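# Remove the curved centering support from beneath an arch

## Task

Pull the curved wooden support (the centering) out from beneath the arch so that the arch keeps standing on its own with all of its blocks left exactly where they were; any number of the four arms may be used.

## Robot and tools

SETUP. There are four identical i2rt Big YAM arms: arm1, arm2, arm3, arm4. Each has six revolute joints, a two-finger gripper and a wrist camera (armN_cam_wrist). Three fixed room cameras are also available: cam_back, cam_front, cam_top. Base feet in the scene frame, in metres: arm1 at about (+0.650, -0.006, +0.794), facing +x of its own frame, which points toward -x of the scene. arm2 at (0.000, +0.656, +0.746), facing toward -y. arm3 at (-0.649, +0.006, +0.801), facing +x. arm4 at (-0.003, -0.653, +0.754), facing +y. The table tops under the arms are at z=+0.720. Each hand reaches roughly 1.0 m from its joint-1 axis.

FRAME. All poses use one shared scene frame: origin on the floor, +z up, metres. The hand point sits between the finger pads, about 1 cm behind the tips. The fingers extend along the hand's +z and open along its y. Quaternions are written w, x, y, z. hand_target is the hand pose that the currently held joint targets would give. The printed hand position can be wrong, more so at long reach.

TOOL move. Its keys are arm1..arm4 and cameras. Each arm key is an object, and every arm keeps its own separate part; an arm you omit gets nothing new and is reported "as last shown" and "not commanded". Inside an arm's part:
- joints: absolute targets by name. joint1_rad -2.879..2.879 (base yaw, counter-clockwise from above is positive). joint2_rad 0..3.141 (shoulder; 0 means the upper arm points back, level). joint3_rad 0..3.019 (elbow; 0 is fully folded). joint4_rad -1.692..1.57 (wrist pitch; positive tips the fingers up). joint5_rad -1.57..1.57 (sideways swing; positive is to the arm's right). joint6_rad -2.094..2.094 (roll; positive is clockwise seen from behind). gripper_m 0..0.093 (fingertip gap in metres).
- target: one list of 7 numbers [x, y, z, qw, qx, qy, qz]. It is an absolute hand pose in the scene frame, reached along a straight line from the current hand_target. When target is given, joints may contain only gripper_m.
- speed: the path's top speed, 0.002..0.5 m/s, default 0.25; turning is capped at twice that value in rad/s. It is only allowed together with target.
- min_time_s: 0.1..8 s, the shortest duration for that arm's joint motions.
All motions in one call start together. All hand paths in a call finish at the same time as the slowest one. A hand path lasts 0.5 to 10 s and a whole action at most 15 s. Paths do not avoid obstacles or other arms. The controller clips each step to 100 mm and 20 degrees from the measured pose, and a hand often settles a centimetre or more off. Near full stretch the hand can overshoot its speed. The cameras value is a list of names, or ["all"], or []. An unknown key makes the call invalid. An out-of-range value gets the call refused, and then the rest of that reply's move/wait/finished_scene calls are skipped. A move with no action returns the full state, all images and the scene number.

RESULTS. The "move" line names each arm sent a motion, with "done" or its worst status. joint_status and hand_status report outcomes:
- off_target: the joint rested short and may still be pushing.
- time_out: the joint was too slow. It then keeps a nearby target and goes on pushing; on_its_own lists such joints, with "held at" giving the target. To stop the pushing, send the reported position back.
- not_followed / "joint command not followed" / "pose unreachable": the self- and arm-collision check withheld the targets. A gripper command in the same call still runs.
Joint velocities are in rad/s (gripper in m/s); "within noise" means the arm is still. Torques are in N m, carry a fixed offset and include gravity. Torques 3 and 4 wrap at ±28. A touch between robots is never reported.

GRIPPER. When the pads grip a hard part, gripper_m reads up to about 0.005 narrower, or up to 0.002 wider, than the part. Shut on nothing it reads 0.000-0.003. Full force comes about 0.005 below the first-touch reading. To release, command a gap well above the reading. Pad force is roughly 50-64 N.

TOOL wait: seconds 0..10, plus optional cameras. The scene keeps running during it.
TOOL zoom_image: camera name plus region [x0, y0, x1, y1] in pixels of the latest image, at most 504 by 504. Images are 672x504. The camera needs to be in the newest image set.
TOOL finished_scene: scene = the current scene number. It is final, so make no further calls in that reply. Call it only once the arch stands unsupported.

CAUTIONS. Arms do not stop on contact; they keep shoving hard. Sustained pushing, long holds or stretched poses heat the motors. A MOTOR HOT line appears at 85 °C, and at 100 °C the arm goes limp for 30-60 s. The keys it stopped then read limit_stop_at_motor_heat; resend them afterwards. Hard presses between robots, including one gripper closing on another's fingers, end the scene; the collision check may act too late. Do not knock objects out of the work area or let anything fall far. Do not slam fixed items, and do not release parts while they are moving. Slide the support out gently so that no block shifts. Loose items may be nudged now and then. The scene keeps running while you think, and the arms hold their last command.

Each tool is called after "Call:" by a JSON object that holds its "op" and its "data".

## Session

Call:
{"op": "move", "data": {"cameras": ["all"]}}

Scene clock: 0.00 s.
Joint torques (N m): no reading
Motor temperatures (°C): arm1=[36 33 36 30 28 30 31] | arm2=[36 31 32 31 32 28 28] | arm3=[30 38 35 31 29 29 34] | arm4=[33 32 32 35 32 27 33]
Heat: arm1: hottest joint1_rad 36 °C; arm2: hottest joint1_rad 36 °C; arm3: hottest joint2_rad 38 °C; arm4: hottest joint4_rad 35 °C.
Joint velocities: within noise
arm1.joint_positions: joint1_rad=-0.792 joint2_rad=+0.597 joint3_rad=+1.317 joint4_rad=-1.235 joint5_rad=+0.036 joint6_rad=+0.139 gripper_m=+0.09396
arm1.joint_status: not commanded
arm1.hand: x=+0.4866 y=+0.1760 z=+1.3259 quat_wxyz=(-0.185, +0.761, -0.404, -0.473) (m; scene frame)
arm1.hand_target: x=+0.4882 y=+0.1742 z=+1.3369 quat_wxyz=(-0.188, +0.755, -0.401, -0.483) (m; scene frame)
arm1.hand_status: not commanded
arm2.joint_positions: joint1_rad=+0.031 joint2_rad=+0.603 joint3_rad=+1.457 joint4_rad=-1.387 joint5_rad=-0.263 joint6_rad=+0.761 gripper_m=+0.09396
arm2.joint_status: not commanded
arm2.hand: x=+0.0421 y=+0.4486 z=+1.3126 quat_wxyz=(-0.497, -0.768, -0.393, +0.094) (m; scene frame)
arm2.hand_target: x=+0.0421 y=+0.4516 z=+1.3209 quat_wxyz=(-0.505, -0.763, -0.391, +0.098) (m; scene frame)
arm2.hand_status: not commanded
arm3.joint_positions: joint1_rad=+0.554 joint2_rad=+0.643 joint3_rad=+1.438 joint4_rad=-1.241 joint5_rad=+0.294 joint6_rad=+0.554 gripper_m=+0.09396
arm3.joint_status: not commanded
arm3.hand: x=-0.4138 y=+0.1037 z=+1.3791 quat_wxyz=(-0.507, -0.061, -0.841, -0.178) (m; scene frame)
arm3.hand_target: x=-0.4167 y=+0.1018 z=+1.3926 quat_wxyz=(-0.517, -0.063, -0.833, -0.186) (m; scene frame)
arm3.hand_status: not commanded
arm4.joint_positions: joint1_rad=-0.454 joint2_rad=+0.631 joint3_rad=+1.450 joint4_rad=-1.565 joint5_rad=-0.075 joint6_rad=-0.150 gripper_m=+0.09396
arm4.joint_status: not commanded
arm4.hand: x=+0.0668 y=-0.4724 z=+1.2759 quat_wxyz=(-0.346, +0.552, -0.728, -0.214) (m; scene frame)
arm4.hand_target: x=+0.0658 y=-0.4742 z=+1.2836 quat_wxyz=(-0.354, +0.550, -0.724, -0.218) (m; scene frame)
arm4.hand_status: not commanded
pictures: arm1_cam_wrist, arm2_cam_wrist, arm3_cam_wrist, arm4_cam_wrist, cam_back, cam_front, cam_top
camera_calibration:
arm1_cam_wrist: T_world_to_cam=[[0.797319, 0.596147, -0.0942867, -0.368986], [0.509163, -0.748247, -0.4253, 0.451023], [-0.324091, 0.291093, -0.900128, 1.42768], [0, 0, 0, 1]] pos_world=[0.527254, 0.141859, 1.44212]
arm2_cam_wrist: T_world_to_cam=[[-0.701394, 0.201794, -0.683612, 0.835716], [0.409312, 0.899214, -0.154522, -0.212758], [0.583532, -0.388191, -0.713301, 1.21205], [0, 0, 0, 1]] pos_world=[-0.0340186, 0.493179, 1.40298]
arm3_cam_wrist: T_world_to_cam=[[0.0879263, -0.924112, -0.371868, 0.64589], [-0.911985, 0.0754847, -0.403218, 0.172778], [0.400689, 0.374592, -0.83614, 1.40781], [0, 0, 0, 1]] pos_world=[-0.463312, 0.0564809, 1.48697]
arm4_cam_wrist: T_world_to_cam=[[0.951578, -0.295641, 0.084239, -0.312856], [-0.273853, -0.939752, -0.204623, -0.161551], [0.139659, 0.171646, -0.975209, 1.44366], [0, 0, 0, 1]] pos_world=[0.0518457, -0.492109, 1.40116]

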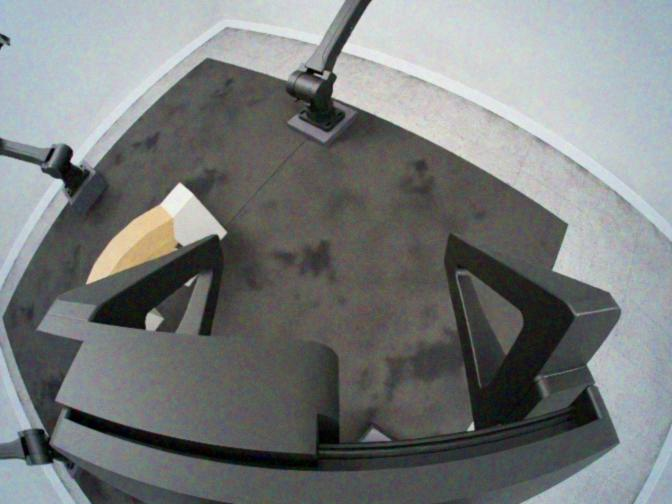

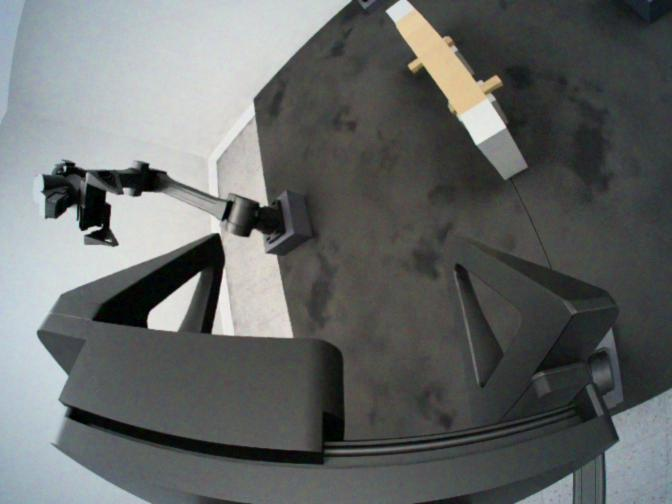

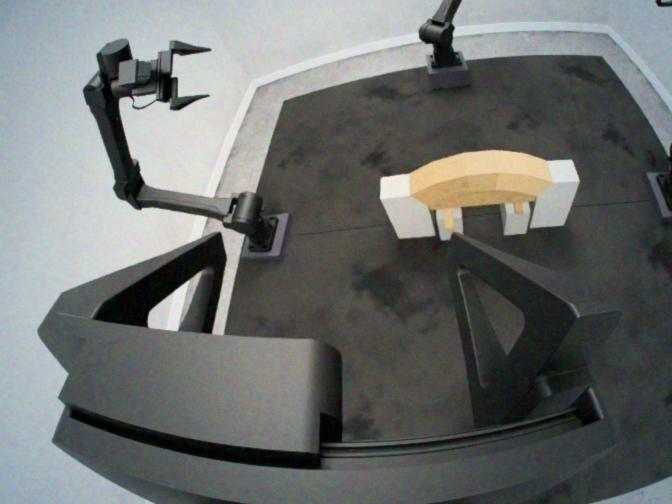

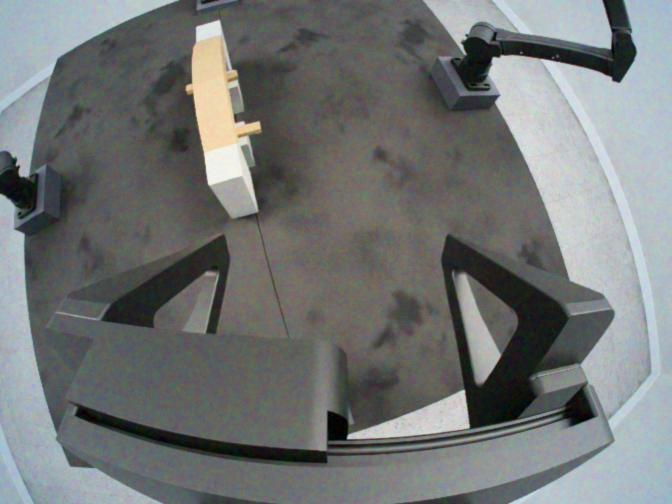

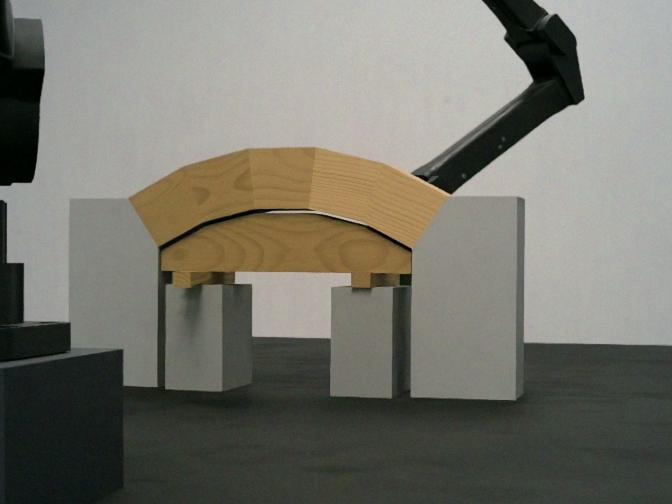

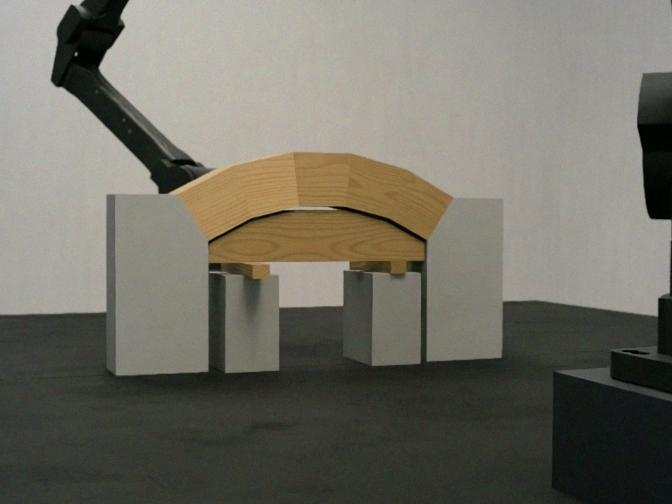

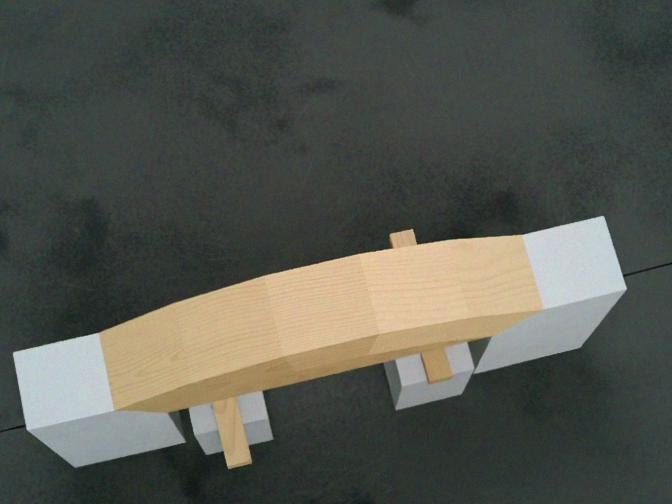

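Call:
{"op": "zoom_image", "data": {"camera": "cam_back", "region": [150, 230, 270, 320]}}

Call:
{"op": "zoom_image", "data": {"camera": "cam_back", "region": [310, 230, 430, 320]}}

Call:
{"op": "zoom_image", "data": {"camera": "cam_front", "region": [200, 225, 320, 315]}}

Call:
{"op": "zoom_image", "data": {"camera": "cam_front", "region": [330, 225, 450, 315]}}

Call:
{"op": "zoom_image", "data": {"camera": "cam_top", "region": [180, 330, 480, 480]}}

Scaled by 4.200 from the camera's 672x504 image, which has a finer 960x720 frame.

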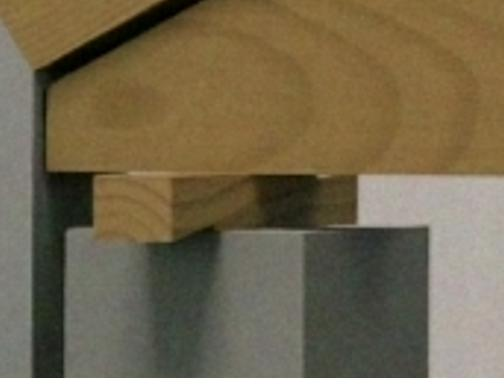

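Scaled by 4.200 from the camera's 672x504 image, which has a finer 960x720 frame.

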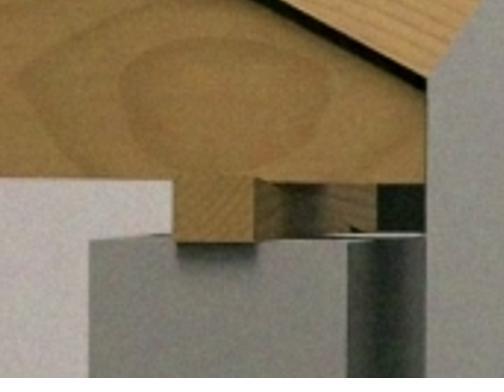

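Scaled by 4.200 from the camera's 672x504 image, which has a finer 960x720 frame.

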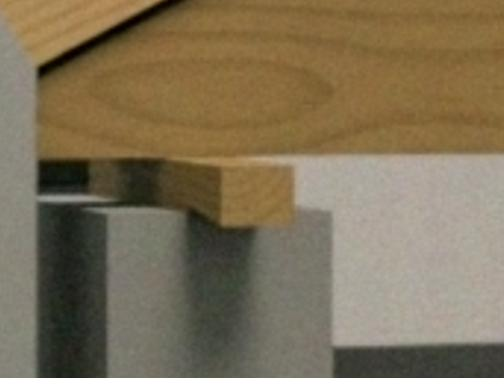

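Scaled by 4.200 from the camera's 672x504 image, which has a finer 960x720 frame.

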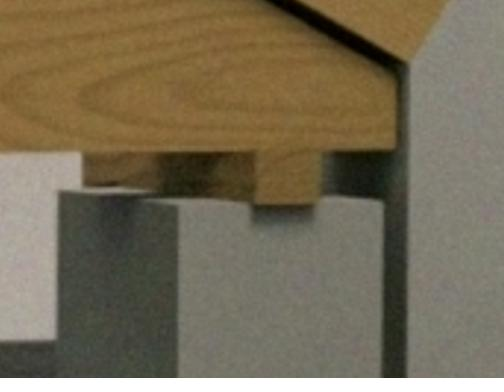

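Scaled by 1.680 from the camera's 672x504 image, which has a finer 960x720 frame.

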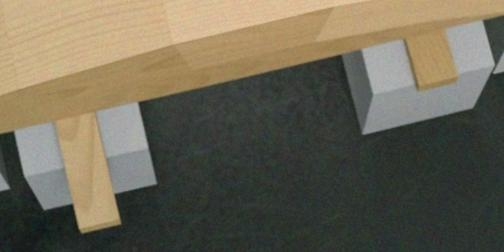

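Call:
{"op": "move", "data": {"arm1": {"target":[0.18,-0.092,0.94,0.0044,-0.9063,0.0095,0.4226],"speed":0.4,"joints":{"gripper_m":0.045}}, "arm3": {"target":[-0.20,0.078,0.94,0.4226,0.0095,0.9063,-0.0044],"speed":0.4,"joints":{"gripper_m":0.045}}}}

Call:
{"op": "move", "data": {"arm1": {"target":[0.06,-0.092,0.878,0.0044,-0.9063,0.0095,0.4226],"speed":0.3}, "arm3": {"target":[-0.11,0.078,0.866,0.4226,0.0095,0.9063,-0.0044],"speed":0.3}, "cameras": ["arm1_cam_wrist","arm3_cam_wrist"]}}

Scene clock: 8.43 s.
Joint torques (N m): arm1=[0.09 -5.83 9.59 3.02 0.01 -0.22] | arm2=[1.03 3.84 9.32 2.26 -0.01 -0.05] | arm3=[-1.03 -5.6 11.21 1.88 0.36 -0.07] | arm4=[-0.91 4.19 8.53 2.07 -0.01 0.05]
Motor temperatures (°C): arm1=[36 33 37 30 28 30 31] | arm2=[36 31 33 31 32 28 28] | arm3=[30 38 36 31 29 29 34] | arm4=[33 32 32 35 32 27 33]
Heat: arm1: hottest joint3_rad 37 °C; arm2: hottest joint1_rad 36 °C; arm3: hottest joint2_rad 38 °C; arm4: hottest joint4_rad 35 °C.
move: arm1 off_target; arm3 off_target
Joint velocities: within noise
arm1.joint_positions: joint1_rad=+0.270 joint2_rad=+1.242 joint3_rad=+0.652 joint4_rad=-0.175 joint5_rad=+0.205 joint6_rad=+0.198 gripper_m=+0.04509
arm1.joint_status: all done
arm1.hand: x=+0.1986 y=-0.0835 z=+0.9241 quat_wxyz=(-0.010, +0.915, -0.017, -0.403) (m; scene frame)
arm1.hand_target: x=+0.1813 y=-0.0918 z=+0.9404 quat_wxyz=(-0.004, +0.906, -0.010, -0.422) (m; scene frame)
arm1.hand_status: off_target (0.026 m and 2.7 deg from the pose sent, 0.561 m and 53.2 deg at the start)
arm2, arm4: as last shown
arm3.joint_positions: joint1_rad=+0.203 joint2_rad=+1.174 joint3_rad=+0.604 joint4_rad=-0.158 joint5_rad=+0.186 joint6_rad=+0.178 gripper_m=+0.04509
arm3.joint_status: all done
arm3.hand: x=-0.2107 y=+0.0809 z=+0.9337 quat_wxyz=(-0.412, -0.007, -0.911, +0.001) (m; scene frame)
arm3.hand_target: x=-0.2005 y=+0.0780 z=+0.9400 quat_wxyz=(-0.422, -0.009, -0.906, +0.004) (m; scene frame)
arm3.hand_status: off_target (0.013 m and 1.4 deg from the pose sent, 0.489 m and 25.0 deg at the start)
pictures: none

Scene clock: 9.97 s.
Joint torques (N m): arm1=[-1.32 -10.58 9.52 2.99 -0.02 -0.22] | arm2=[1.26 3.84 9.28 2.39 -0.03 -0.06] | arm3=[-1.08 -9.7 12.14 1.85 0.09 -0.03] | arm4=[-1.08 3.72 8.54 2.11 0 0.03]
Motor temperatures (°C): arm1=[36 33 38 30 28 30 31] | arm2=[36 31 33 31 32 28 28] | arm3=[30 38 37 31 29 29 34] | arm4=[33 32 32 35 32 27 33]
Heat: arm1: hottest joint3_rad 38 °C; arm2: hottest joint1_rad 36 °C; arm3: hottest joint2_rad 38 °C; arm4: hottest joint4_rad 35 °C.
move: arm1 off_target; arm3 off_target
Joint velocities: within noise
arm1.joint_positions: joint1_rad=+0.225 joint2_rad=+1.640 joint3_rad=+0.881 joint4_rad=+0.004 joint5_rad=+0.157 joint6_rad=+0.155 gripper_m=+0.04509
arm1.joint_status: not commanded
arm1.hand: x=+0.0848 y=-0.0929 z=+0.8675 quat_wxyz=(-0.005, +0.915, -0.009, -0.403) (m; scene frame)
arm1.hand_target: x=+0.0616 y=-0.0917 z=+0.8788 quat_wxyz=(-0.005, +0.906, -0.010, -0.423) (m; scene frame)
arm1.hand_status: off_target (0.027 m and 2.4 deg from the pose sent, 0.146 m and 2.7 deg at the start)
arm2, arm4: as last shown
arm3.joint_positions: joint1_rad=+0.152 joint2_rad=+1.564 joint3_rad=+0.709 joint4_rad=+0.102 joint5_rad=+0.155 joint6_rad=+0.145 gripper_m=+0.04509
arm3.joint_status: not commanded
arm3.hand: x=-0.1356 y=+0.0775 z=+0.8501 quat_wxyz=(-0.400, -0.008, -0.917, +0.007) (m; scene frame)
arm3.hand_target: x=-0.1116 y=+0.0776 z=+0.8668 quat_wxyz=(-0.423, -0.010, -0.906, +0.005) (m; scene frame)
arm3.hand_status: off_target (0.030 m and 2.9 deg from the pose sent, 0.121 m and 1.4 deg at the start)
pictures: arm1_cam_wrist, arm3_cam_wrist
camera_calibration:
arm1_cam_wrist: T_world_to_cam=[[0.0309121, 0.99945, 0.011969, 0.0786927], [0.977494, -0.0277285, -0.209133, 0.0990577], [-0.208686, 0.0181644, -0.977814, 0.995405], [0, 0, 0, 1]] pos_world=[0.108467, -0.0939836, 0.993096]
arm3_cam_wrist: T_world_to_cam=[[-0.0136079, -0.999881, -0.00726029, 0.0827703], [-0.985998, 0.0146251, -0.166112, 0.00821649], [0.166198, 0.00489821, -0.98608, 0.988255], [0, 0, 0, 1]] pos_world=[-0.155019, 0.0777996, 0.976464]

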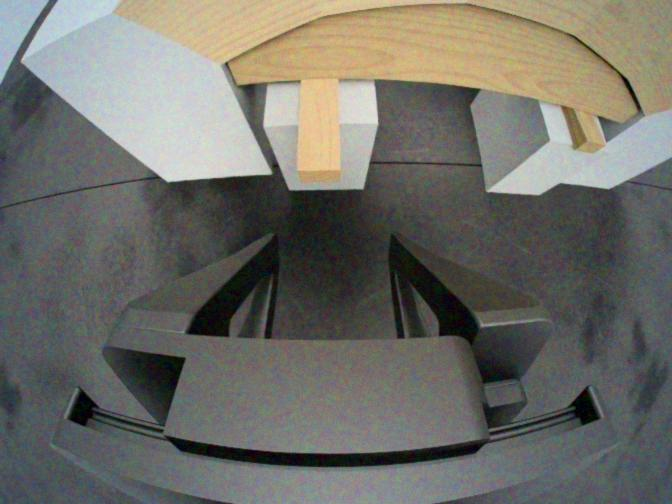

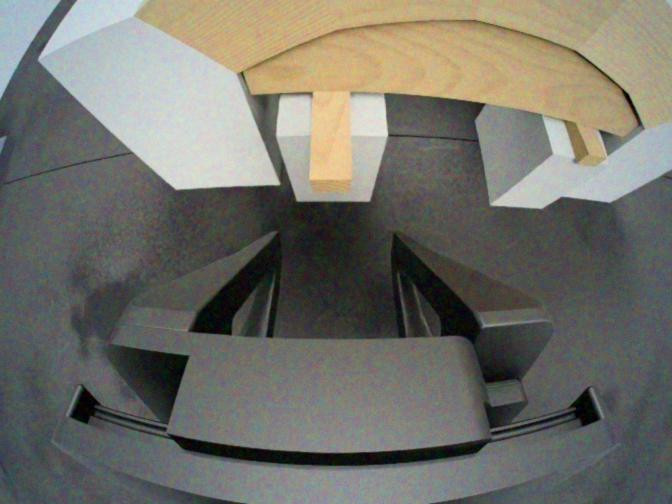

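Call:
{"op": "move", "data": {"arm1": {"target":[0.035,-0.104,0.871,0.0044,-0.9063,0.0095,0.4226],"speed":0.15}, "arm3": {"target":[-0.088,0.081,0.856,0.4226,0.0095,0.9063,-0.0044],"speed":0.15}, "cameras": ["arm1_cam_wrist","arm3_cam_wrist"]}}

Scene clock: 11.47 s.
Joint torques (N m): arm1=[-0.15 -11.81 9.77 2.73 0.2 -0.12] | arm2=[1.32 3.6 9.36 2.25 -0.03 -0.06] | arm3=[-0.97 -10.64 12.01 1.89 0.07 -0.03] | arm4=[-0.85 4.25 8.61 2.09 -0.01 0.04]
Motor temperatures (°C): arm1=[36 33 38 30 28 30 31] | arm2=[36 31 33 31 32 28 28] | arm3=[30 38 37 31 29 29 34] | arm4=[33 32 32 35 32 27 33]
Heat: arm1: hottest joint3_rad 38 °C; arm2: hottest joint1_rad 36 °C; arm3: hottest joint2_rad 38 °C; arm4: hottest joint4_rad 35 °C.
move: arm1 off_target; arm3 off_target
Joint velocities: within noise
arm1.joint_positions: joint1_rad=+0.225 joint2_rad=+1.711 joint3_rad=+0.955 joint4_rad=+0.004 joint5_rad=+0.162 joint6_rad=+0.155 gripper_m=+0.04509
arm1.joint_status: not commanded
arm1.hand: x=+0.0576 y=-0.0975 z=+0.8620 quat_wxyz=(-0.007, +0.914, -0.010, -0.406) (m; scene frame)
arm1.hand_target: x=+0.0365 y=-0.1040 z=+0.8716 quat_wxyz=(-0.004, +0.906, -0.009, -0.423) (m; scene frame)
arm1.hand_status: off_target (0.025 m and 2.2 deg from the pose sent, 0.051 m and 2.4 deg at the start)
arm2, arm4: as last shown
arm3.joint_positions: joint1_rad=+0.151 joint2_rad=+1.633 joint3_rad=+0.764 joint4_rad=+0.117 joint5_rad=+0.154 joint6_rad=+0.143 gripper_m=+0.04509
arm3.joint_status: not commanded
arm3.hand: x=-0.1140 y=+0.0813 z=+0.8411 quat_wxyz=(-0.400, -0.008, -0.916, +0.007) (m; scene frame)
arm3.hand_target: x=-0.0896 y=+0.0806 z=+0.8568 quat_wxyz=(-0.423, -0.010, -0.906, +0.005) (m; scene frame)
arm3.hand_status: off_target (0.030 m and 2.9 deg from the pose sent, 0.048 m and 2.9 deg at the start)
pictures: arm1_cam_wrist, arm3_cam_wrist
camera_calibration:
arm1_cam_wrist: T_world_to_cam=[[0.0343175, 0.999312, 0.0140621, 0.0822332], [0.976375, -0.0305195, -0.213919, 0.128378], [-0.213342, 0.0210711, -0.97675, 0.98406], [0, 0, 0, 1]] pos_world=[0.0817752, -0.0989938, 0.987487]
arm3_cam_wrist: T_world_to_cam=[[-0.0129357, -0.999892, -0.00703586, 0.0865734], [-0.985908, 0.0139278, -0.16671, 0.028612], [0.16679, 0.0047802, -0.985981, 0.975766], [0, 0, 0, 1]] pos_world=[-0.133419, 0.0815012, 0.967466]

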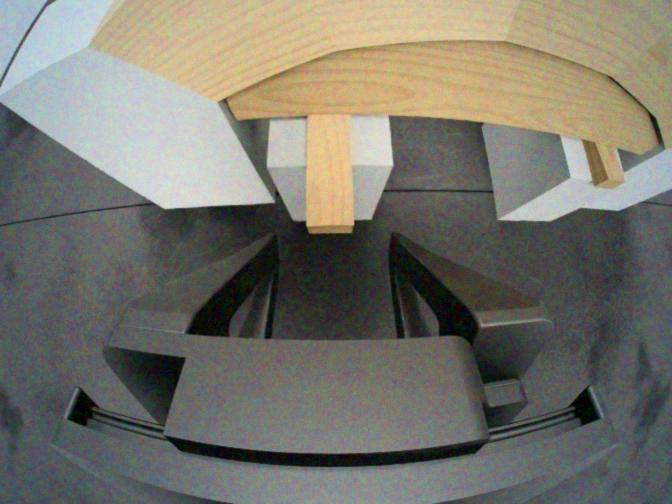

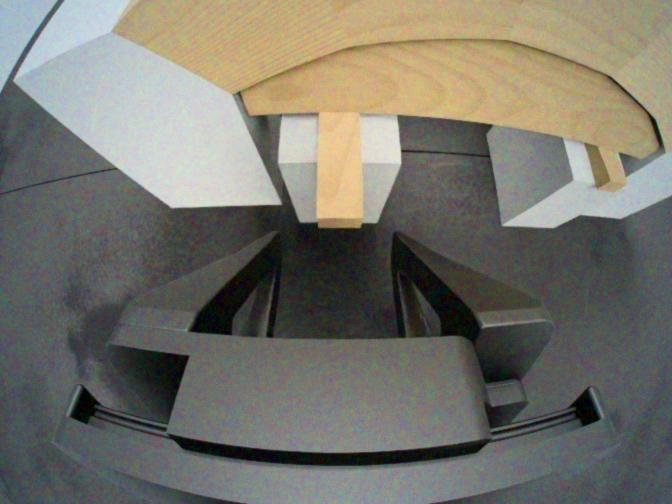

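Call:
{"op": "move", "data": {"arm1": {"target":[0.016,-0.104,0.8695,0.0044,-0.9063,0.0095,0.4226],"speed":0.1}, "arm3": {"target":[-0.066,0.080,0.8555,0.4226,0.0095,0.9063,-0.0044],"speed":0.1}, "cameras": ["arm1_cam_wrist","arm3_cam_wrist"]}}

Scene clock: 12.93 s.
Joint torques (N m): arm1=[-0.73 -12.4 9.69 2.17 -0.01 -0.18] | arm2=[1.08 3.6 9.39 2.28 0 -0.05] | arm3=[-1.08 -11.28 12.26 1.31 0.06 -0.03] | arm4=[-1.49 3.66 8.51 2.11 0.01 0.01]
Motor temperatures (°C): arm1=[36 34 38 30 28 30 31] | arm2=[36 31 33 31 32 28 28] | arm3=[30 38 37 31 29 29 34] | arm4=[33 32 33 35 32 27 33]
Heat: arm1: hottest joint3_rad 38 °C; arm2: hottest joint1_rad 36 °C; arm3: hottest joint2_rad 38 °C; arm4: hottest joint4_rad 35 °C.
move: arm1 off_target; arm3 off_target
Joint velocities: within noise
arm1.joint_positions: joint1_rad=+0.225 joint2_rad=+1.751 joint3_rad=+1.011 joint4_rad=+0.004 joint5_rad=+0.162 joint6_rad=+0.155 gripper_m=+0.04509
arm1.joint_status: not commanded
arm1.hand: x=+0.0368 y=-0.1017 z=+0.8637 quat_wxyz=(-0.006, +0.911, -0.011, -0.412) (m; scene frame)
arm1.hand_target: x=+0.0172 y=-0.1039 z=+0.8700 quat_wxyz=(-0.004, +0.906, -0.009, -0.423) (m; scene frame)
arm1.hand_status: off_target (0.022 m and 1.3 deg from the pose sent, 0.043 m and 2.2 deg at the start)
arm2, arm4: as last shown
arm3.joint_positions: joint1_rad=+0.140 joint2_rad=+1.678 joint3_rad=+0.826 joint4_rad=+0.117 joint5_rad=+0.145 joint6_rad=+0.136 gripper_m=+0.04509
arm3.joint_status: not commanded
arm3.hand: x=-0.0893 y=+0.0810 z=+0.8431 quat_wxyz=(-0.407, -0.009, -0.914, +0.005) (m; scene frame)
arm3.hand_target: x=-0.0674 y=+0.0797 z=+0.8561 quat_wxyz=(-0.423, -0.009, -0.906, +0.005) (m; scene frame)
arm3.hand_status: off_target (0.026 m and 2.0 deg from the pose sent, 0.050 m and 2.9 deg at the start)
pictures: arm1_cam_wrist, arm3_cam_wrist
camera_calibration:
arm1_cam_wrist: T_world_to_cam=[[0.0343509, 0.999353, 0.0106257, 0.0900535], [0.973161, -0.0310261, -0.228023, 0.161053], [-0.227546, 0.0181733, -0.973598, 0.978842], [0, 0, 0, 1]] pos_world=[0.062907, -0.102787, 0.988765]
arm3_cam_wrist: T_world_to_cam=[[-0.0130864, -0.999855, -0.0108545, 0.0897526], [-0.983366, 0.0148359, -0.181031, 0.0655349], [0.181165, 0.00830493, -0.983418, 0.972471], [0, 0, 0, 1]] pos_world=[-0.110559, 0.0806911, 0.969183]

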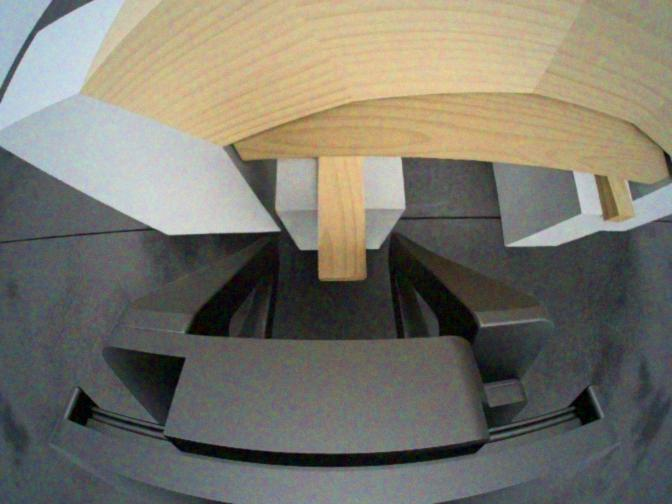

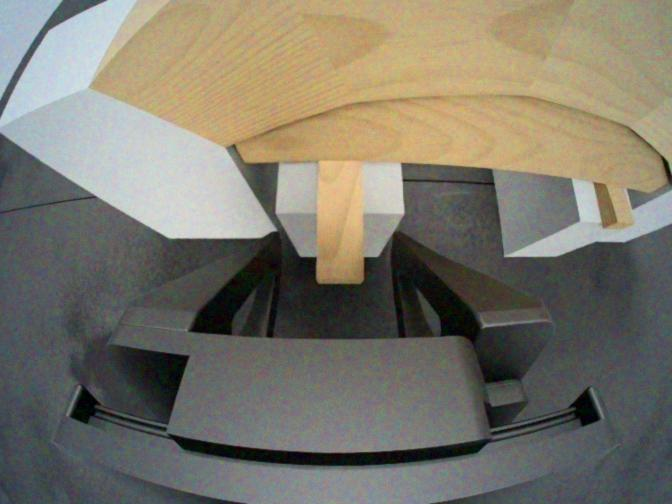

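Call:
{"op": "move", "data": {"arm1": {"target":[0.016,-0.094,0.8695,0.0044,-0.9063,0.0095,0.4226],"speed":0.05,"joints":{"gripper_m":0.012}}, "arm3": {"target":[-0.066,0.077,0.8545,0.4226,0.0095,0.9063,-0.0044],"speed":0.05,"joints":{"gripper_m":0.012}}, "cameras": ["arm1_cam_wrist","arm3_cam_wrist"]}}

Scene clock: 14.20 s.
Joint torques (N m): arm1=[-1.9 -12.69 9.31 2.3 0 -0.23] | arm2=[1.32 3.55 9.37 2.35 -0.01 -0.05] | arm3=[-1.2 -11.22 12.1 1.44 0.1 -0.04] | arm4=[-1.38 3.96 8.64 2.07 -0.02 0.02]
Motor temperatures (°C): arm1=[36 34 38 30 28 30 31] | arm2=[36 31 33 31 32 28 28] | arm3=[30 38 38 31 29 29 34] | arm4=[33 32 33 35 32 27 33]
Heat: arm1: hottest joint3_rad 38 °C; arm2: hottest joint1_rad 36 °C; arm3: hottest joint2_rad 38 °C; arm4: hottest joint4_rad 35 °C.
move: arm1 off_target; arm3 off_target
Joint velocities: within noise
arm1.joint_positions: joint1_rad=+0.219 joint2_rad=+1.751 joint3_rad=+1.011 joint4_rad=+0.004 joint5_rad=+0.147 joint6_rad=+0.148 gripper_m=+0.01596
arm1.joint_status: gripper_m off_target (ended at +0.01599, target +0.01200)
arm1.hand: x=+0.0365 y=-0.1008 z=+0.8634 quat_wxyz=(-0.001, +0.911, -0.007, -0.411) (m; scene frame)
arm1.hand_target: x=+0.0173 y=-0.0937 z=+0.8698 quat_wxyz=(-0.005, +0.906, -0.010, -0.423) (m; scene frame)
arm1.hand_status: off_target (0.022 m and 1.5 deg from the pose sent, 0.023 m and 1.3 deg at the start)
arm2, arm4: as last shown
arm3.joint_positions: joint1_rad=+0.136 joint2_rad=+1.678 joint3_rad=+0.826 joint4_rad=+0.117 joint5_rad=+0.139 joint6_rad=+0.133 gripper_m=+0.01534
arm3.joint_status: gripper_m off_target (ended at +0.01536, target +0.01200)
arm3.hand: x=-0.0891 y=+0.0800 z=+0.8430 quat_wxyz=(-0.406, -0.008, -0.914, +0.004) (m; scene frame)
arm3.hand_target: x=-0.0674 y=+0.0767 z=+0.8550 quat_wxyz=(-0.423, -0.010, -0.906, +0.005) (m; scene frame)
arm3.hand_status: off_target (0.026 m and 2.1 deg from the pose sent, 0.026 m and 2.0 deg at the start)
pictures: arm1_cam_wrist, arm3_cam_wrist
camera_calibration:
arm1_cam_wrist: T_world_to_cam=[[0.0244549, 0.999682, 0.00608635, 0.0934887], [0.973902, -0.0224492, -0.225855, 0.160323], [-0.225646, 0.0114508, -0.974142, 0.978226], [0, 0, 0, 1]] pos_world=[0.0623081, -0.101061, 0.988571]
arm3_cam_wrist: T_world_to_cam=[[-0.010061, -0.999876, -0.0121482, 0.0902444], [-0.983539, 0.0120871, -0.180293, 0.0652196], [0.180417, 0.0101343, -0.983538, 0.97223], [0, 0, 0, 1]] pos_world=[-0.110353, 0.079592, 0.96908]

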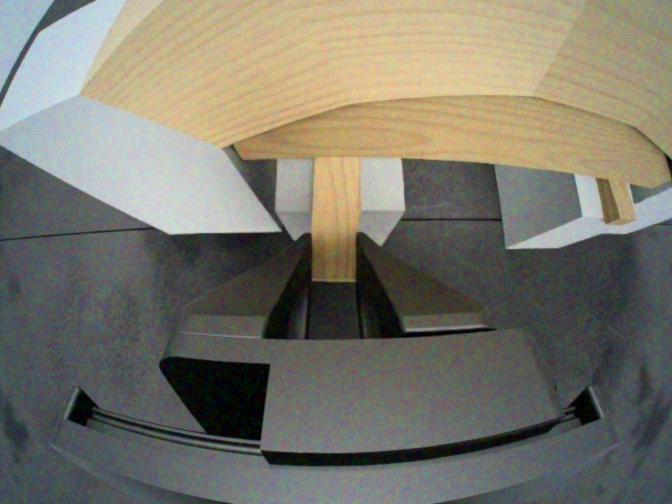

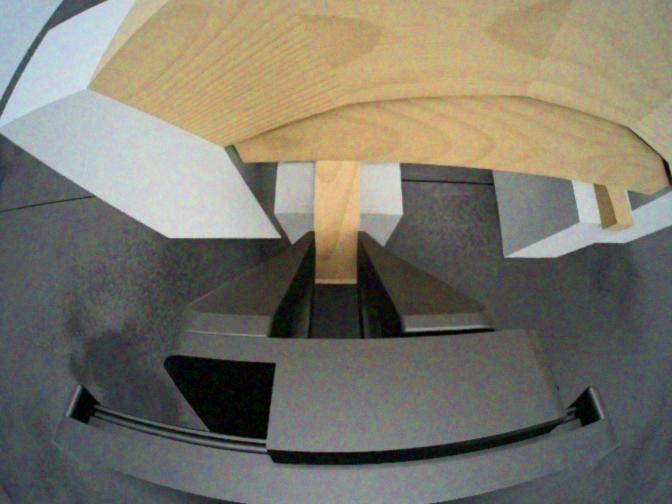

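Call:
{"op": "move", "data": {"arm1": {"target":[0.058,-0.1005,0.867,0.0044,-0.9063,0.0095,0.4226],"speed":0.06}, "arm3": {"target":[-0.108,0.0805,0.851,0.4226,0.0095,0.9063,-0.0044],"speed":0.06}, "cameras": ["cam_top","cam_front"]}}

Scene clock: 15.77 s.
Joint torques (N m): arm1=[0.56 -15.5 4.86 2.78 0.27 -0.03] | arm2=[1.03 3.78 9.39 2.26 -0.01 -0.05] | arm3=[0.67 -14.04 6.95 1.68 0.39 0.14] | arm4=[-0.91 4.54 8.49 2.02 0 0.04]
Motor temperatures (°C): arm1=[36 34 38 30 28 30 32] | arm2=[36 31 33 31 32 28 28] | arm3=[30 38 38 31 29 29 34] | arm4=[33 32 33 35 32 27 33]
Heat: arm1: hottest joint3_rad 38 °C; arm2: hottest joint1_rad 36 °C; arm3: hottest joint2_rad 38 °C; arm4: hottest joint4_rad 35 °C.
move: arm1 done; arm3 off_target
Joint velocities: within noise
arm1.joint_positions: joint1_rad=+0.219 joint2_rad=+1.721 joint3_rad=+0.952 joint4_rad=+0.035 joint5_rad=+0.161 joint6_rad=+0.148 gripper_m=+0.01585
arm1.joint_status: not commanded
arm1.hand: x=+0.0538 y=-0.0948 z=+0.8607 quat_wxyz=(-0.008, +0.910, -0.010, -0.414) (m; scene frame)
arm1.hand_target: x=+0.0580 y=-0.1005 z=+0.8669 quat_wxyz=(-0.004, +0.906, -0.009, -0.422) (m; scene frame)
arm1.hand_status: done (0.010 m and 1.2 deg from the pose sent, 0.022 m and 1.5 deg at the start)
arm2, arm4: as last shown
arm3.joint_positions: joint1_rad=+0.137 joint2_rad=+1.648 joint3_rad=+0.764 joint4_rad=+0.153 joint5_rad=+0.151 joint6_rad=+0.133 gripper_m=+0.01533
arm3.joint_status: not commanded
arm3.hand: x=-0.1083 y=+0.0750 z=+0.8400 quat_wxyz=(-0.409, -0.010, -0.912, +0.009) (m; scene frame)
arm3.hand_target: x=-0.1080 y=+0.0803 z=+0.8509 quat_wxyz=(-0.422, -0.010, -0.906, +0.004) (m; scene frame)
arm3.hand_status: off_target (0.012 m and 1.7 deg from the pose sent, 0.020 m and 2.1 deg at the start)
pictures: cam_front, cam_top

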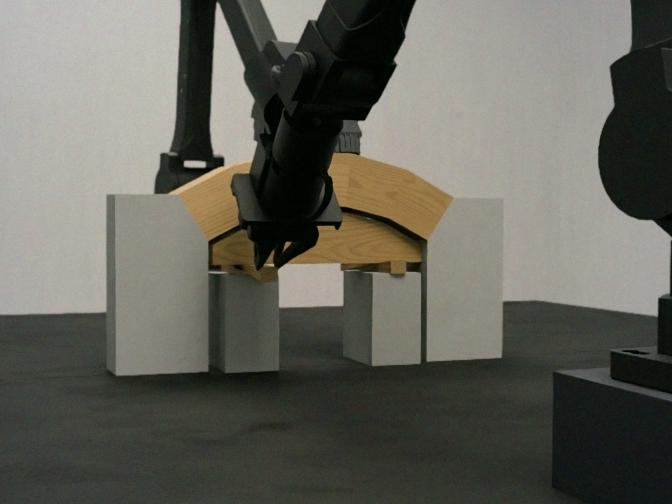

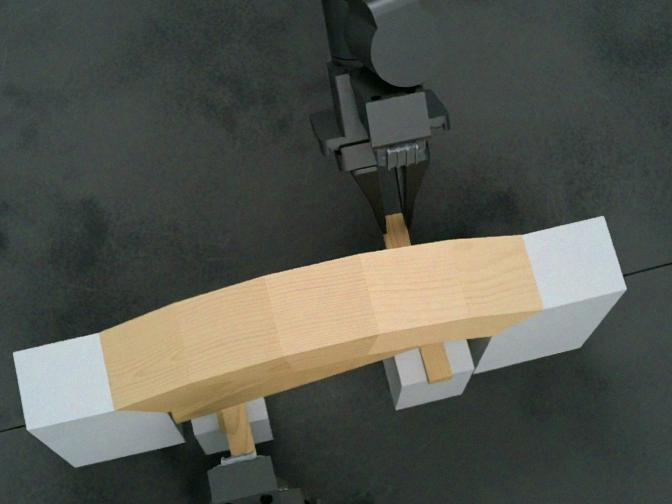

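Call:
{"op": "move", "data": {"arm1": {"target":[0.12,-0.104,0.868,0.0044,-0.9063,0.0095,0.4226],"speed":0.1}, "arm3": {"target":[-0.17,0.084,0.852,0.4226,0.0095,0.9063,-0.0044],"speed":0.1}, "cameras": ["cam_top","cam_front"]}}

Scene clock: 17.23 s.
Joint torques (N m): arm1=[0.56 -13.1 5 3.06 0.22 0.04] | arm2=[1.26 3.6 9.32 2.35 -0.02 -0.06] | arm3=[0.44 -11.69 7.08 1.88 0.38 0.22] | arm4=[-1.38 4.07 8.65 2.09 0.01 0.02]
Motor temperatures (°C): arm1=[36 34 38 30 28 30 32] | arm2=[36 31 33 31 32 28 28] | arm3=[30 38 38 31 29 29 34] | arm4=[33 32 33 35 32 27 33]
Heat: arm1: hottest joint3_rad 38 °C; arm2: hottest joint1_rad 36 °C; arm3: hottest joint2_rad 38 °C; arm4: hottest joint4_rad 35 °C.
move: arm1 off_target; arm3 off_target
Joint velocities: within noise
arm1.joint_positions: joint1_rad=+0.257 joint2_rad=+1.592 joint3_rad=+0.777 joint4_rad=+0.063 joint5_rad=+0.192 joint6_rad=+0.168 gripper_m=+0.01584
arm1.joint_status: not commanded
arm1.hand: x=+0.1188 y=-0.0974 z=+0.8578 quat_wxyz=(-0.012, +0.913, -0.008, -0.407) (m; scene frame)
arm1.hand_target: x=+0.1199 y=-0.1039 z=+0.8678 quat_wxyz=(-0.004, +0.906, -0.009, -0.422) (m; scene frame)
arm1.hand_status: off_target (0.012 m and 2.1 deg from the pose sent, 0.067 m and 1.2 deg at the start)
arm2, arm4: as last shown
arm3.joint_positions: joint1_rad=+0.180 joint2_rad=+1.516 joint3_rad=+0.595 joint4_rad=+0.176 joint5_rad=+0.183 joint6_rad=+0.156 gripper_m=+0.01533
arm3.joint_status: not commanded
arm3.hand: x=-0.1732 y=+0.0787 z=+0.8391 quat_wxyz=(-0.405, -0.007, -0.914, +0.011) (m; scene frame)
arm3.hand_target: x=-0.1700 y=+0.0839 z=+0.8518 quat_wxyz=(-0.422, -0.010, -0.906, +0.004) (m; scene frame)
arm3.hand_status: off_target (0.014 m and 2.4 deg from the pose sent, 0.064 m and 1.7 deg at the start)
pictures: cam_front, cam_top

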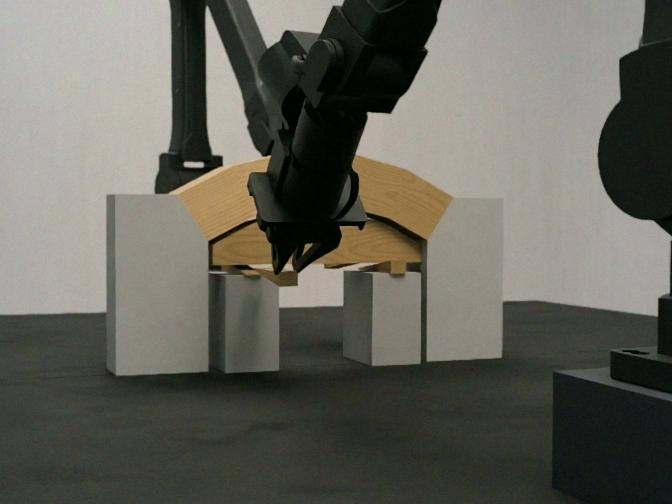

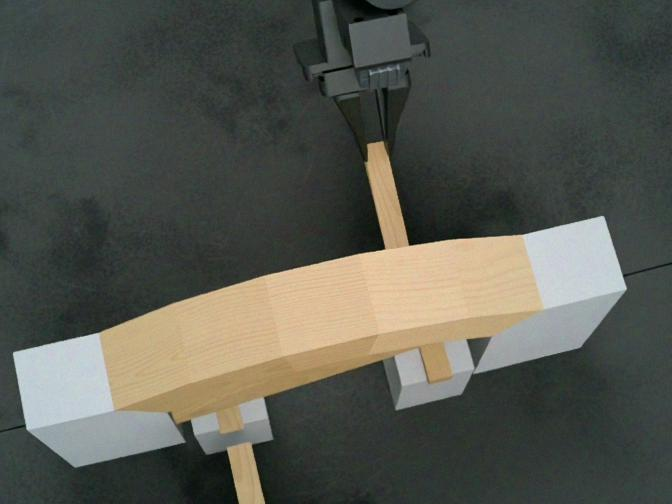

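Call:
{"op": "move", "data": {"arm1": {"target":[0.19,-0.112,0.875,0.0044,-0.9063,0.0095,0.4226],"speed":0.15}, "arm3": {"target":[-0.235,0.092,0.86,0.4226,0.0095,0.9063,-0.0044],"speed":0.15}}}

Call:
{"op": "move", "data": {"arm1": {"target":[0.27,-0.23,0.79,0.0044,-0.9063,0.0095,0.4226],"speed":0.25}, "arm3": {"target":[-0.30,0.23,0.78,0.4226,0.0095,0.9063,-0.0044],"speed":0.25}, "cameras": ["cam_top","cam_front"]}}

Scene clock: 19.20 s.
Joint torques (N m): arm1=[0.67 -9.93 4.97 2.13 0.25 0.03] | arm2=[1.26 3.84 9.39 2.21 -0.01 -0.07] | arm3=[0.62 -8.76 7.38 0.7 0.42 0.19] | arm4=[-0.32 4.66 8.66 2.1 0.02 0.05]
Motor temperatures (°C): arm1=[36 34 38 30 28 30 32] | arm2=[36 31 33 31 32 28 28] | arm3=[30 38 38 31 29 29 34] | arm4=[33 32 33 35 32 27 33]
Heat: arm1: hottest joint3_rad 38 °C; arm2: hottest joint1_rad 36 °C; arm3: hottest joint2_rad 38 °C; arm4: hottest joint4_rad 35 °C.
move: arm1 done; arm3 done
Joint velocities: within noise
arm1.joint_positions: joint1_rad=+0.328 joint2_rad=+1.416 joint3_rad=+0.610 joint4_rad=+0.066 joint5_rad=+0.246 joint6_rad=+0.217 gripper_m=+0.01584
arm1.joint_status: not commanded
arm1.hand: x=+0.1852 y=-0.1072 z=+0.8711 quat_wxyz=(-0.010, +0.908, -0.009, -0.418) (m; scene frame)
arm1.hand_target: x=+0.1899 y=-0.1119 z=+0.8747 quat_wxyz=(-0.004, +0.906, -0.009, -0.422) (m; scene frame)
arm1.hand_status: done (0.008 m and 0.9 deg from the pose sent, 0.075 m and 2.1 deg at the start)
arm2.joint_positions: joint1_rad=+0.031 joint2_rad=+0.603 joint3_rad=+1.457 joint4_rad=-1.387 joint5_rad=-0.263 joint6_rad=+0.761 gripper_m=+0.09396
arm2.joint_status: not commanded
arm2.hand: x=+0.0421 y=+0.4486 z=+1.3126 quat_wxyz=(-0.497, -0.768, -0.393, +0.094) (m; scene frame)
arm2.hand_target: x=+0.0421 y=+0.4516 z=+1.3209 quat_wxyz=(-0.505, -0.763, -0.391, +0.098) (m; scene frame)
arm2.hand_status: not commanded
arm3.joint_positions: joint1_rad=+0.257 joint2_rad=+1.332 joint3_rad=+0.445 joint4_rad=+0.162 joint5_rad=+0.242 joint6_rad=+0.207 gripper_m=+0.01533
arm3.joint_status: not commanded
arm3.hand: x=-0.2332 y=+0.0885 z=+0.8546 quat_wxyz=(-0.419, -0.008, -0.908, +0.008) (m; scene frame)
arm3.hand_target: x=-0.2349 y=+0.0920 z=+0.8598 quat_wxyz=(-0.423, -0.009, -0.906, +0.004) (m; scene frame)
arm3.hand_status: done (0.007 m and 0.7 deg from the pose sent, 0.067 m and 2.4 deg at the start)
arm4.joint_positions: joint1_rad=-0.454 joint2_rad=+0.631 joint3_rad=+1.450 joint4_rad=-1.565 joint5_rad=-0.075 joint6_rad=-0.150 gripper_m=+0.09396
arm4.joint_status: not commanded
arm4.hand: x=+0.0668 y=-0.4724 z=+1.2759 quat_wxyz=(-0.346, +0.552, -0.728, -0.214) (m; scene frame)
arm4.hand_target: x=+0.0658 y=-0.4742 z=+1.2836 quat_wxyz=(-0.354, +0.550, -0.724, -0.218) (m; scene frame)
arm4.hand_status: not commanded
pictures: none

Scene clock: 20.93 s.
Joint torques (N m): arm1=[0.56 -7.3 4.55 2.74 0.44 0.03] | arm2=[1.26 3.55 9.29 2.3 -0.02 -0.06] | arm3=[0.44 -7.47 7.53 1.59 0.69 0.16] | arm4=[-0.97 4.25 8.62 2.1 -0.01 0]
Motor temperatures (°C): arm1=[36 34 38 30 28 30 32] | arm2=[36 31 33 31 32 28 28] | arm3=[30 38 38 31 29 29 35] | arm4=[33 32 33 35 32 27 32]
Heat: arm1: hottest joint3_rad 38 °C; arm2: hottest joint1_rad 36 °C; arm3: hottest joint2_rad 38 °C; arm4: hottest joint4_rad 35 °C.
move: arm1 done; arm3 off_target
Joint velocities: within noise
arm1.joint_positions: joint1_rad=+0.754 joint2_rad=+1.608 joint3_rad=+0.525 joint4_rad=+0.213 joint5_rad=+0.546 joint6_rad=+0.545 gripper_m=+0.01584
arm1.joint_status: not commanded
arm1.hand: x=+0.2718 y=-0.2224 z=+0.7926 quat_wxyz=(-0.011, +0.908, -0.007, -0.418) (m; scene frame)
arm1.hand_target: x=+0.2703 y=-0.2299 z=+0.7901 quat_wxyz=(-0.004, +0.906, -0.009, -0.422) (m; scene frame)
arm1.hand_status: done (0.008 m and 1.0 deg from the pose sent, 0.170 m and 0.9 deg at the start)
arm2, arm4: as last shown
arm3.joint_positions: joint1_rad=+0.766 joint2_rad=+1.625 joint3_rad=+0.439 joint4_rad=+0.267 joint5_rad=+0.599 joint6_rad=+0.605 gripper_m=+0.01533
arm3.joint_status: not commanded
arm3.hand: x=-0.3110 y=+0.2150 z=+0.7747 quat_wxyz=(-0.411, -0.003, -0.912, +0.018) (m; scene frame)
arm3.hand_target: x=-0.3006 y=+0.2296 z=+0.7805 quat_wxyz=(-0.422, -0.010, -0.906, +0.004) (m; scene frame)
arm3.hand_status: off_target (0.019 m and 2.3 deg from the pose sent, 0.173 m and 0.7 deg at the start)
pictures: cam_front, cam_top

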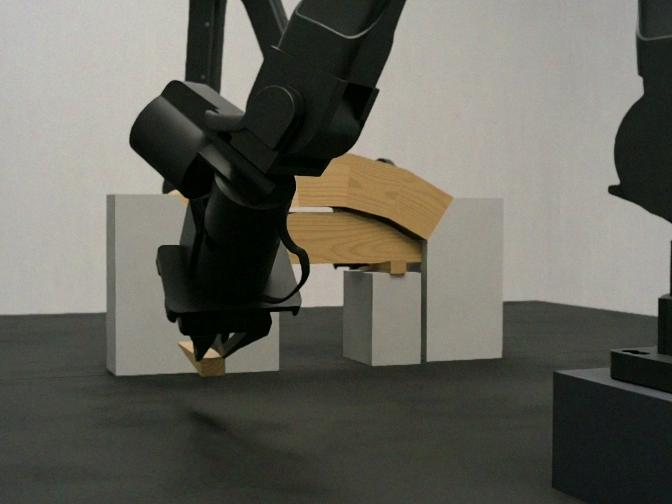

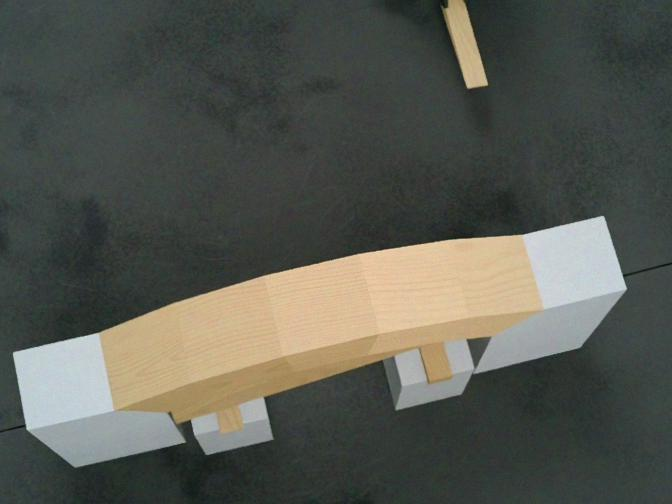

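Call:
{"op": "move", "data": {"arm1": {"target":[0.27,-0.23,0.753,0.0044,-0.9063,0.0095,0.4226],"speed":0.12}, "arm3": {"target":[-0.30,0.22,0.745,0.4226,0.0095,0.9063,-0.0044],"speed":0.12}}}

Call:
{"op": "move", "data": {"arm1": {"target":[0.27,-0.23,0.734,0.0044,-0.9063,0.0095,0.4226],"speed":0.04}, "arm3": {"target":[-0.30,0.22,0.725,0.4226,0.0095,0.9063,-0.0044],"speed":0.04}, "cameras": ["arm1_cam_wrist","arm3_cam_wrist"]}}

Scene clock: 22.37 s.
Joint torques (N m): arm1=[0.56 -8.12 3.25 2.92 0.45 0.02] | arm2=[1.14 3.66 9.35 2.25 -0.02 -0.06] | arm3=[-1.08 -8.23 4.38 1.61 0.37 -0.03] | arm4=[-0.91 4.25 8.58 2.06 0.01 0.07]
Motor temperatures (°C): arm1=[36 34 38 30 28 30 32] | arm2=[36 31 33 31 32 28 28] | arm3=[30 38 38 31 29 29 35] | arm4=[33 32 33 35 32 27 32]
Heat: arm1: hottest joint3_rad 38 °C; arm2: hottest joint1_rad 36 °C; arm3: hottest joint2_rad 38 °C; arm4: hottest joint4_rad 35 °C.
move: arm1 done; arm3 done
Joint velocities: within noise
arm1.joint_positions: joint1_rad=+0.754 joint2_rad=+1.745 joint3_rad=+0.525 joint4_rad=+0.354 joint5_rad=+0.547 joint6_rad=+0.548 gripper_m=+0.01584
arm1.joint_status: not commanded
arm1.hand: x=+0.2689 y=-0.2244 z=+0.7575 quat_wxyz=(-0.009, +0.907, -0.009, -0.420) (m; scene frame)
arm1.hand_target: x=+0.2702 y=-0.2298 z=+0.7530 quat_wxyz=(-0.005, +0.906, -0.009, -0.422) (m; scene frame)
arm1.hand_status: done (0.007 m and 0.6 deg from the pose sent, 0.040 m and 1.0 deg at the start)
arm2, arm4: as last shown
arm3.joint_positions: joint1_rad=+0.761 joint2_rad=+1.766 joint3_rad=+0.439 joint4_rad=+0.439 joint5_rad=+0.592 joint6_rad=+0.604 gripper_m=+0.01533
arm3.joint_status: not commanded
arm3.hand: x=-0.3066 y=+0.2185 z=+0.7457 quat_wxyz=(-0.419, -0.008, -0.908, +0.006) (m; scene frame)
arm3.hand_target: x=-0.3001 y=+0.2199 z=+0.7451 quat_wxyz=(-0.422, -0.010, -0.906, +0.005) (m; scene frame)
arm3.hand_status: done (0.007 m and 0.6 deg from the pose sent, 0.032 m and 2.3 deg at the start)
pictures: none

Scene clock: 23.50 s.
Joint torques (N m): arm1=[0.5 -6.36 3.03 2.17 0.04 0.02] | arm2=[1.14 3.6 9.28 2.19 0 -0.06] | arm3=[-0.85 -6.24 4.3 1.02 -0.05 0.02] | arm4=[-0.79 3.96 8.61 2.13 -0.02 0.03]
Motor temperatures (°C): arm1=[36 34 38 30 28 30 32] | arm2=[36 31 34 31 32 28 28] | arm3=[30 38 38 31 29 29 35] | arm4=[33 32 33 35 32 27 32]
Heat: arm1: hottest joint3_rad 38 °C; arm2: hottest joint1_rad 36 °C; arm3: hottest joint2_rad 38 °C; arm4: hottest joint4_rad 35 °C.
move: arm1 off_target; arm3 off_target
Joint velocities: within noise
arm1.joint_positions: joint1_rad=+0.754 joint2_rad=+1.787 joint3_rad=+0.525 joint4_rad=+0.438 joint5_rad=+0.559 joint6_rad=+0.548 gripper_m=+0.01584
arm1.joint_status: not commanded
arm1.hand: x=+0.2632 y=-0.2272 z=+0.7533 quat_wxyz=(-0.001, +0.900, -0.017, -0.437) (m; scene frame)
arm1.hand_target: x=+0.2707 y=-0.2292 z=+0.7348 quat_wxyz=(-0.005, +0.906, -0.010, -0.422) (m; scene frame)
arm1.hand_status: off_target (0.021 m and 2.0 deg from the pose sent, 0.024 m and 0.6 deg at the start)
arm2, arm4: as last shown
arm3.joint_positions: joint1_rad=+0.761 joint2_rad=+1.825 joint3_rad=+0.439 joint4_rad=+0.534 joint5_rad=+0.602 joint6_rad=+0.599 gripper_m=+0.01533
arm3.joint_status: not commanded
arm3.hand: x=-0.3026 y=+0.2206 z=+0.7379 quat_wxyz=(-0.433, -0.013, -0.902, -0.001) (m; scene frame)
arm3.hand_target: x=-0.3005 y=+0.2196 z=+0.7254 quat_wxyz=(-0.422, -0.010, -0.906, +0.005) (m; scene frame)
arm3.hand_status: off_target (0.013 m and 1.5 deg from the pose sent, 0.022 m and 0.6 deg at the start)
pictures: arm1_cam_wrist, arm3_cam_wrist
camera_calibration:
arm1_cam_wrist: T_world_to_cam=[[0.0429015, 0.999067, -0.00489862, 0.218261], [0.959126, -0.0425581, -0.279761, -0.0481593], [-0.279708, 0.00730376, -0.960057, 0.926286], [0, 0, 0, 1]] pos_world=[0.295917, -0.226873, 0.876883]
arm3_cam_wrist: T_world_to_cam=[[-0.0141295, -0.999582, -0.0252043, 0.235723], [-0.971331, 0.0197039, -0.236914, -0.121488], [0.237312, 0.0211342, -0.971204, 0.911639], [0, 0, 0, 1]] pos_world=[-0.331017, 0.218751, 0.862546]

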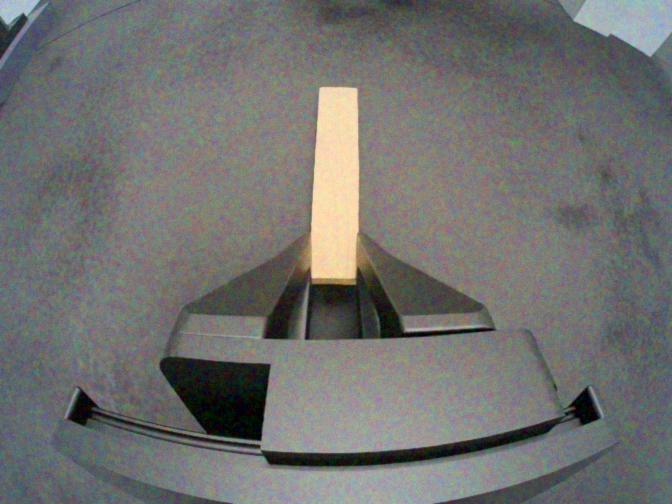

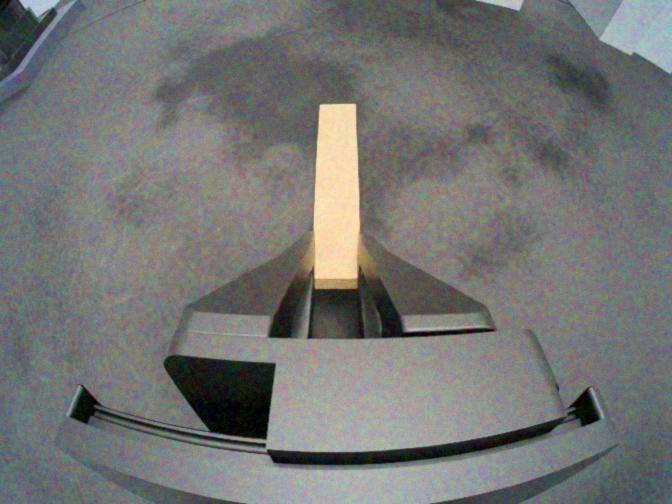

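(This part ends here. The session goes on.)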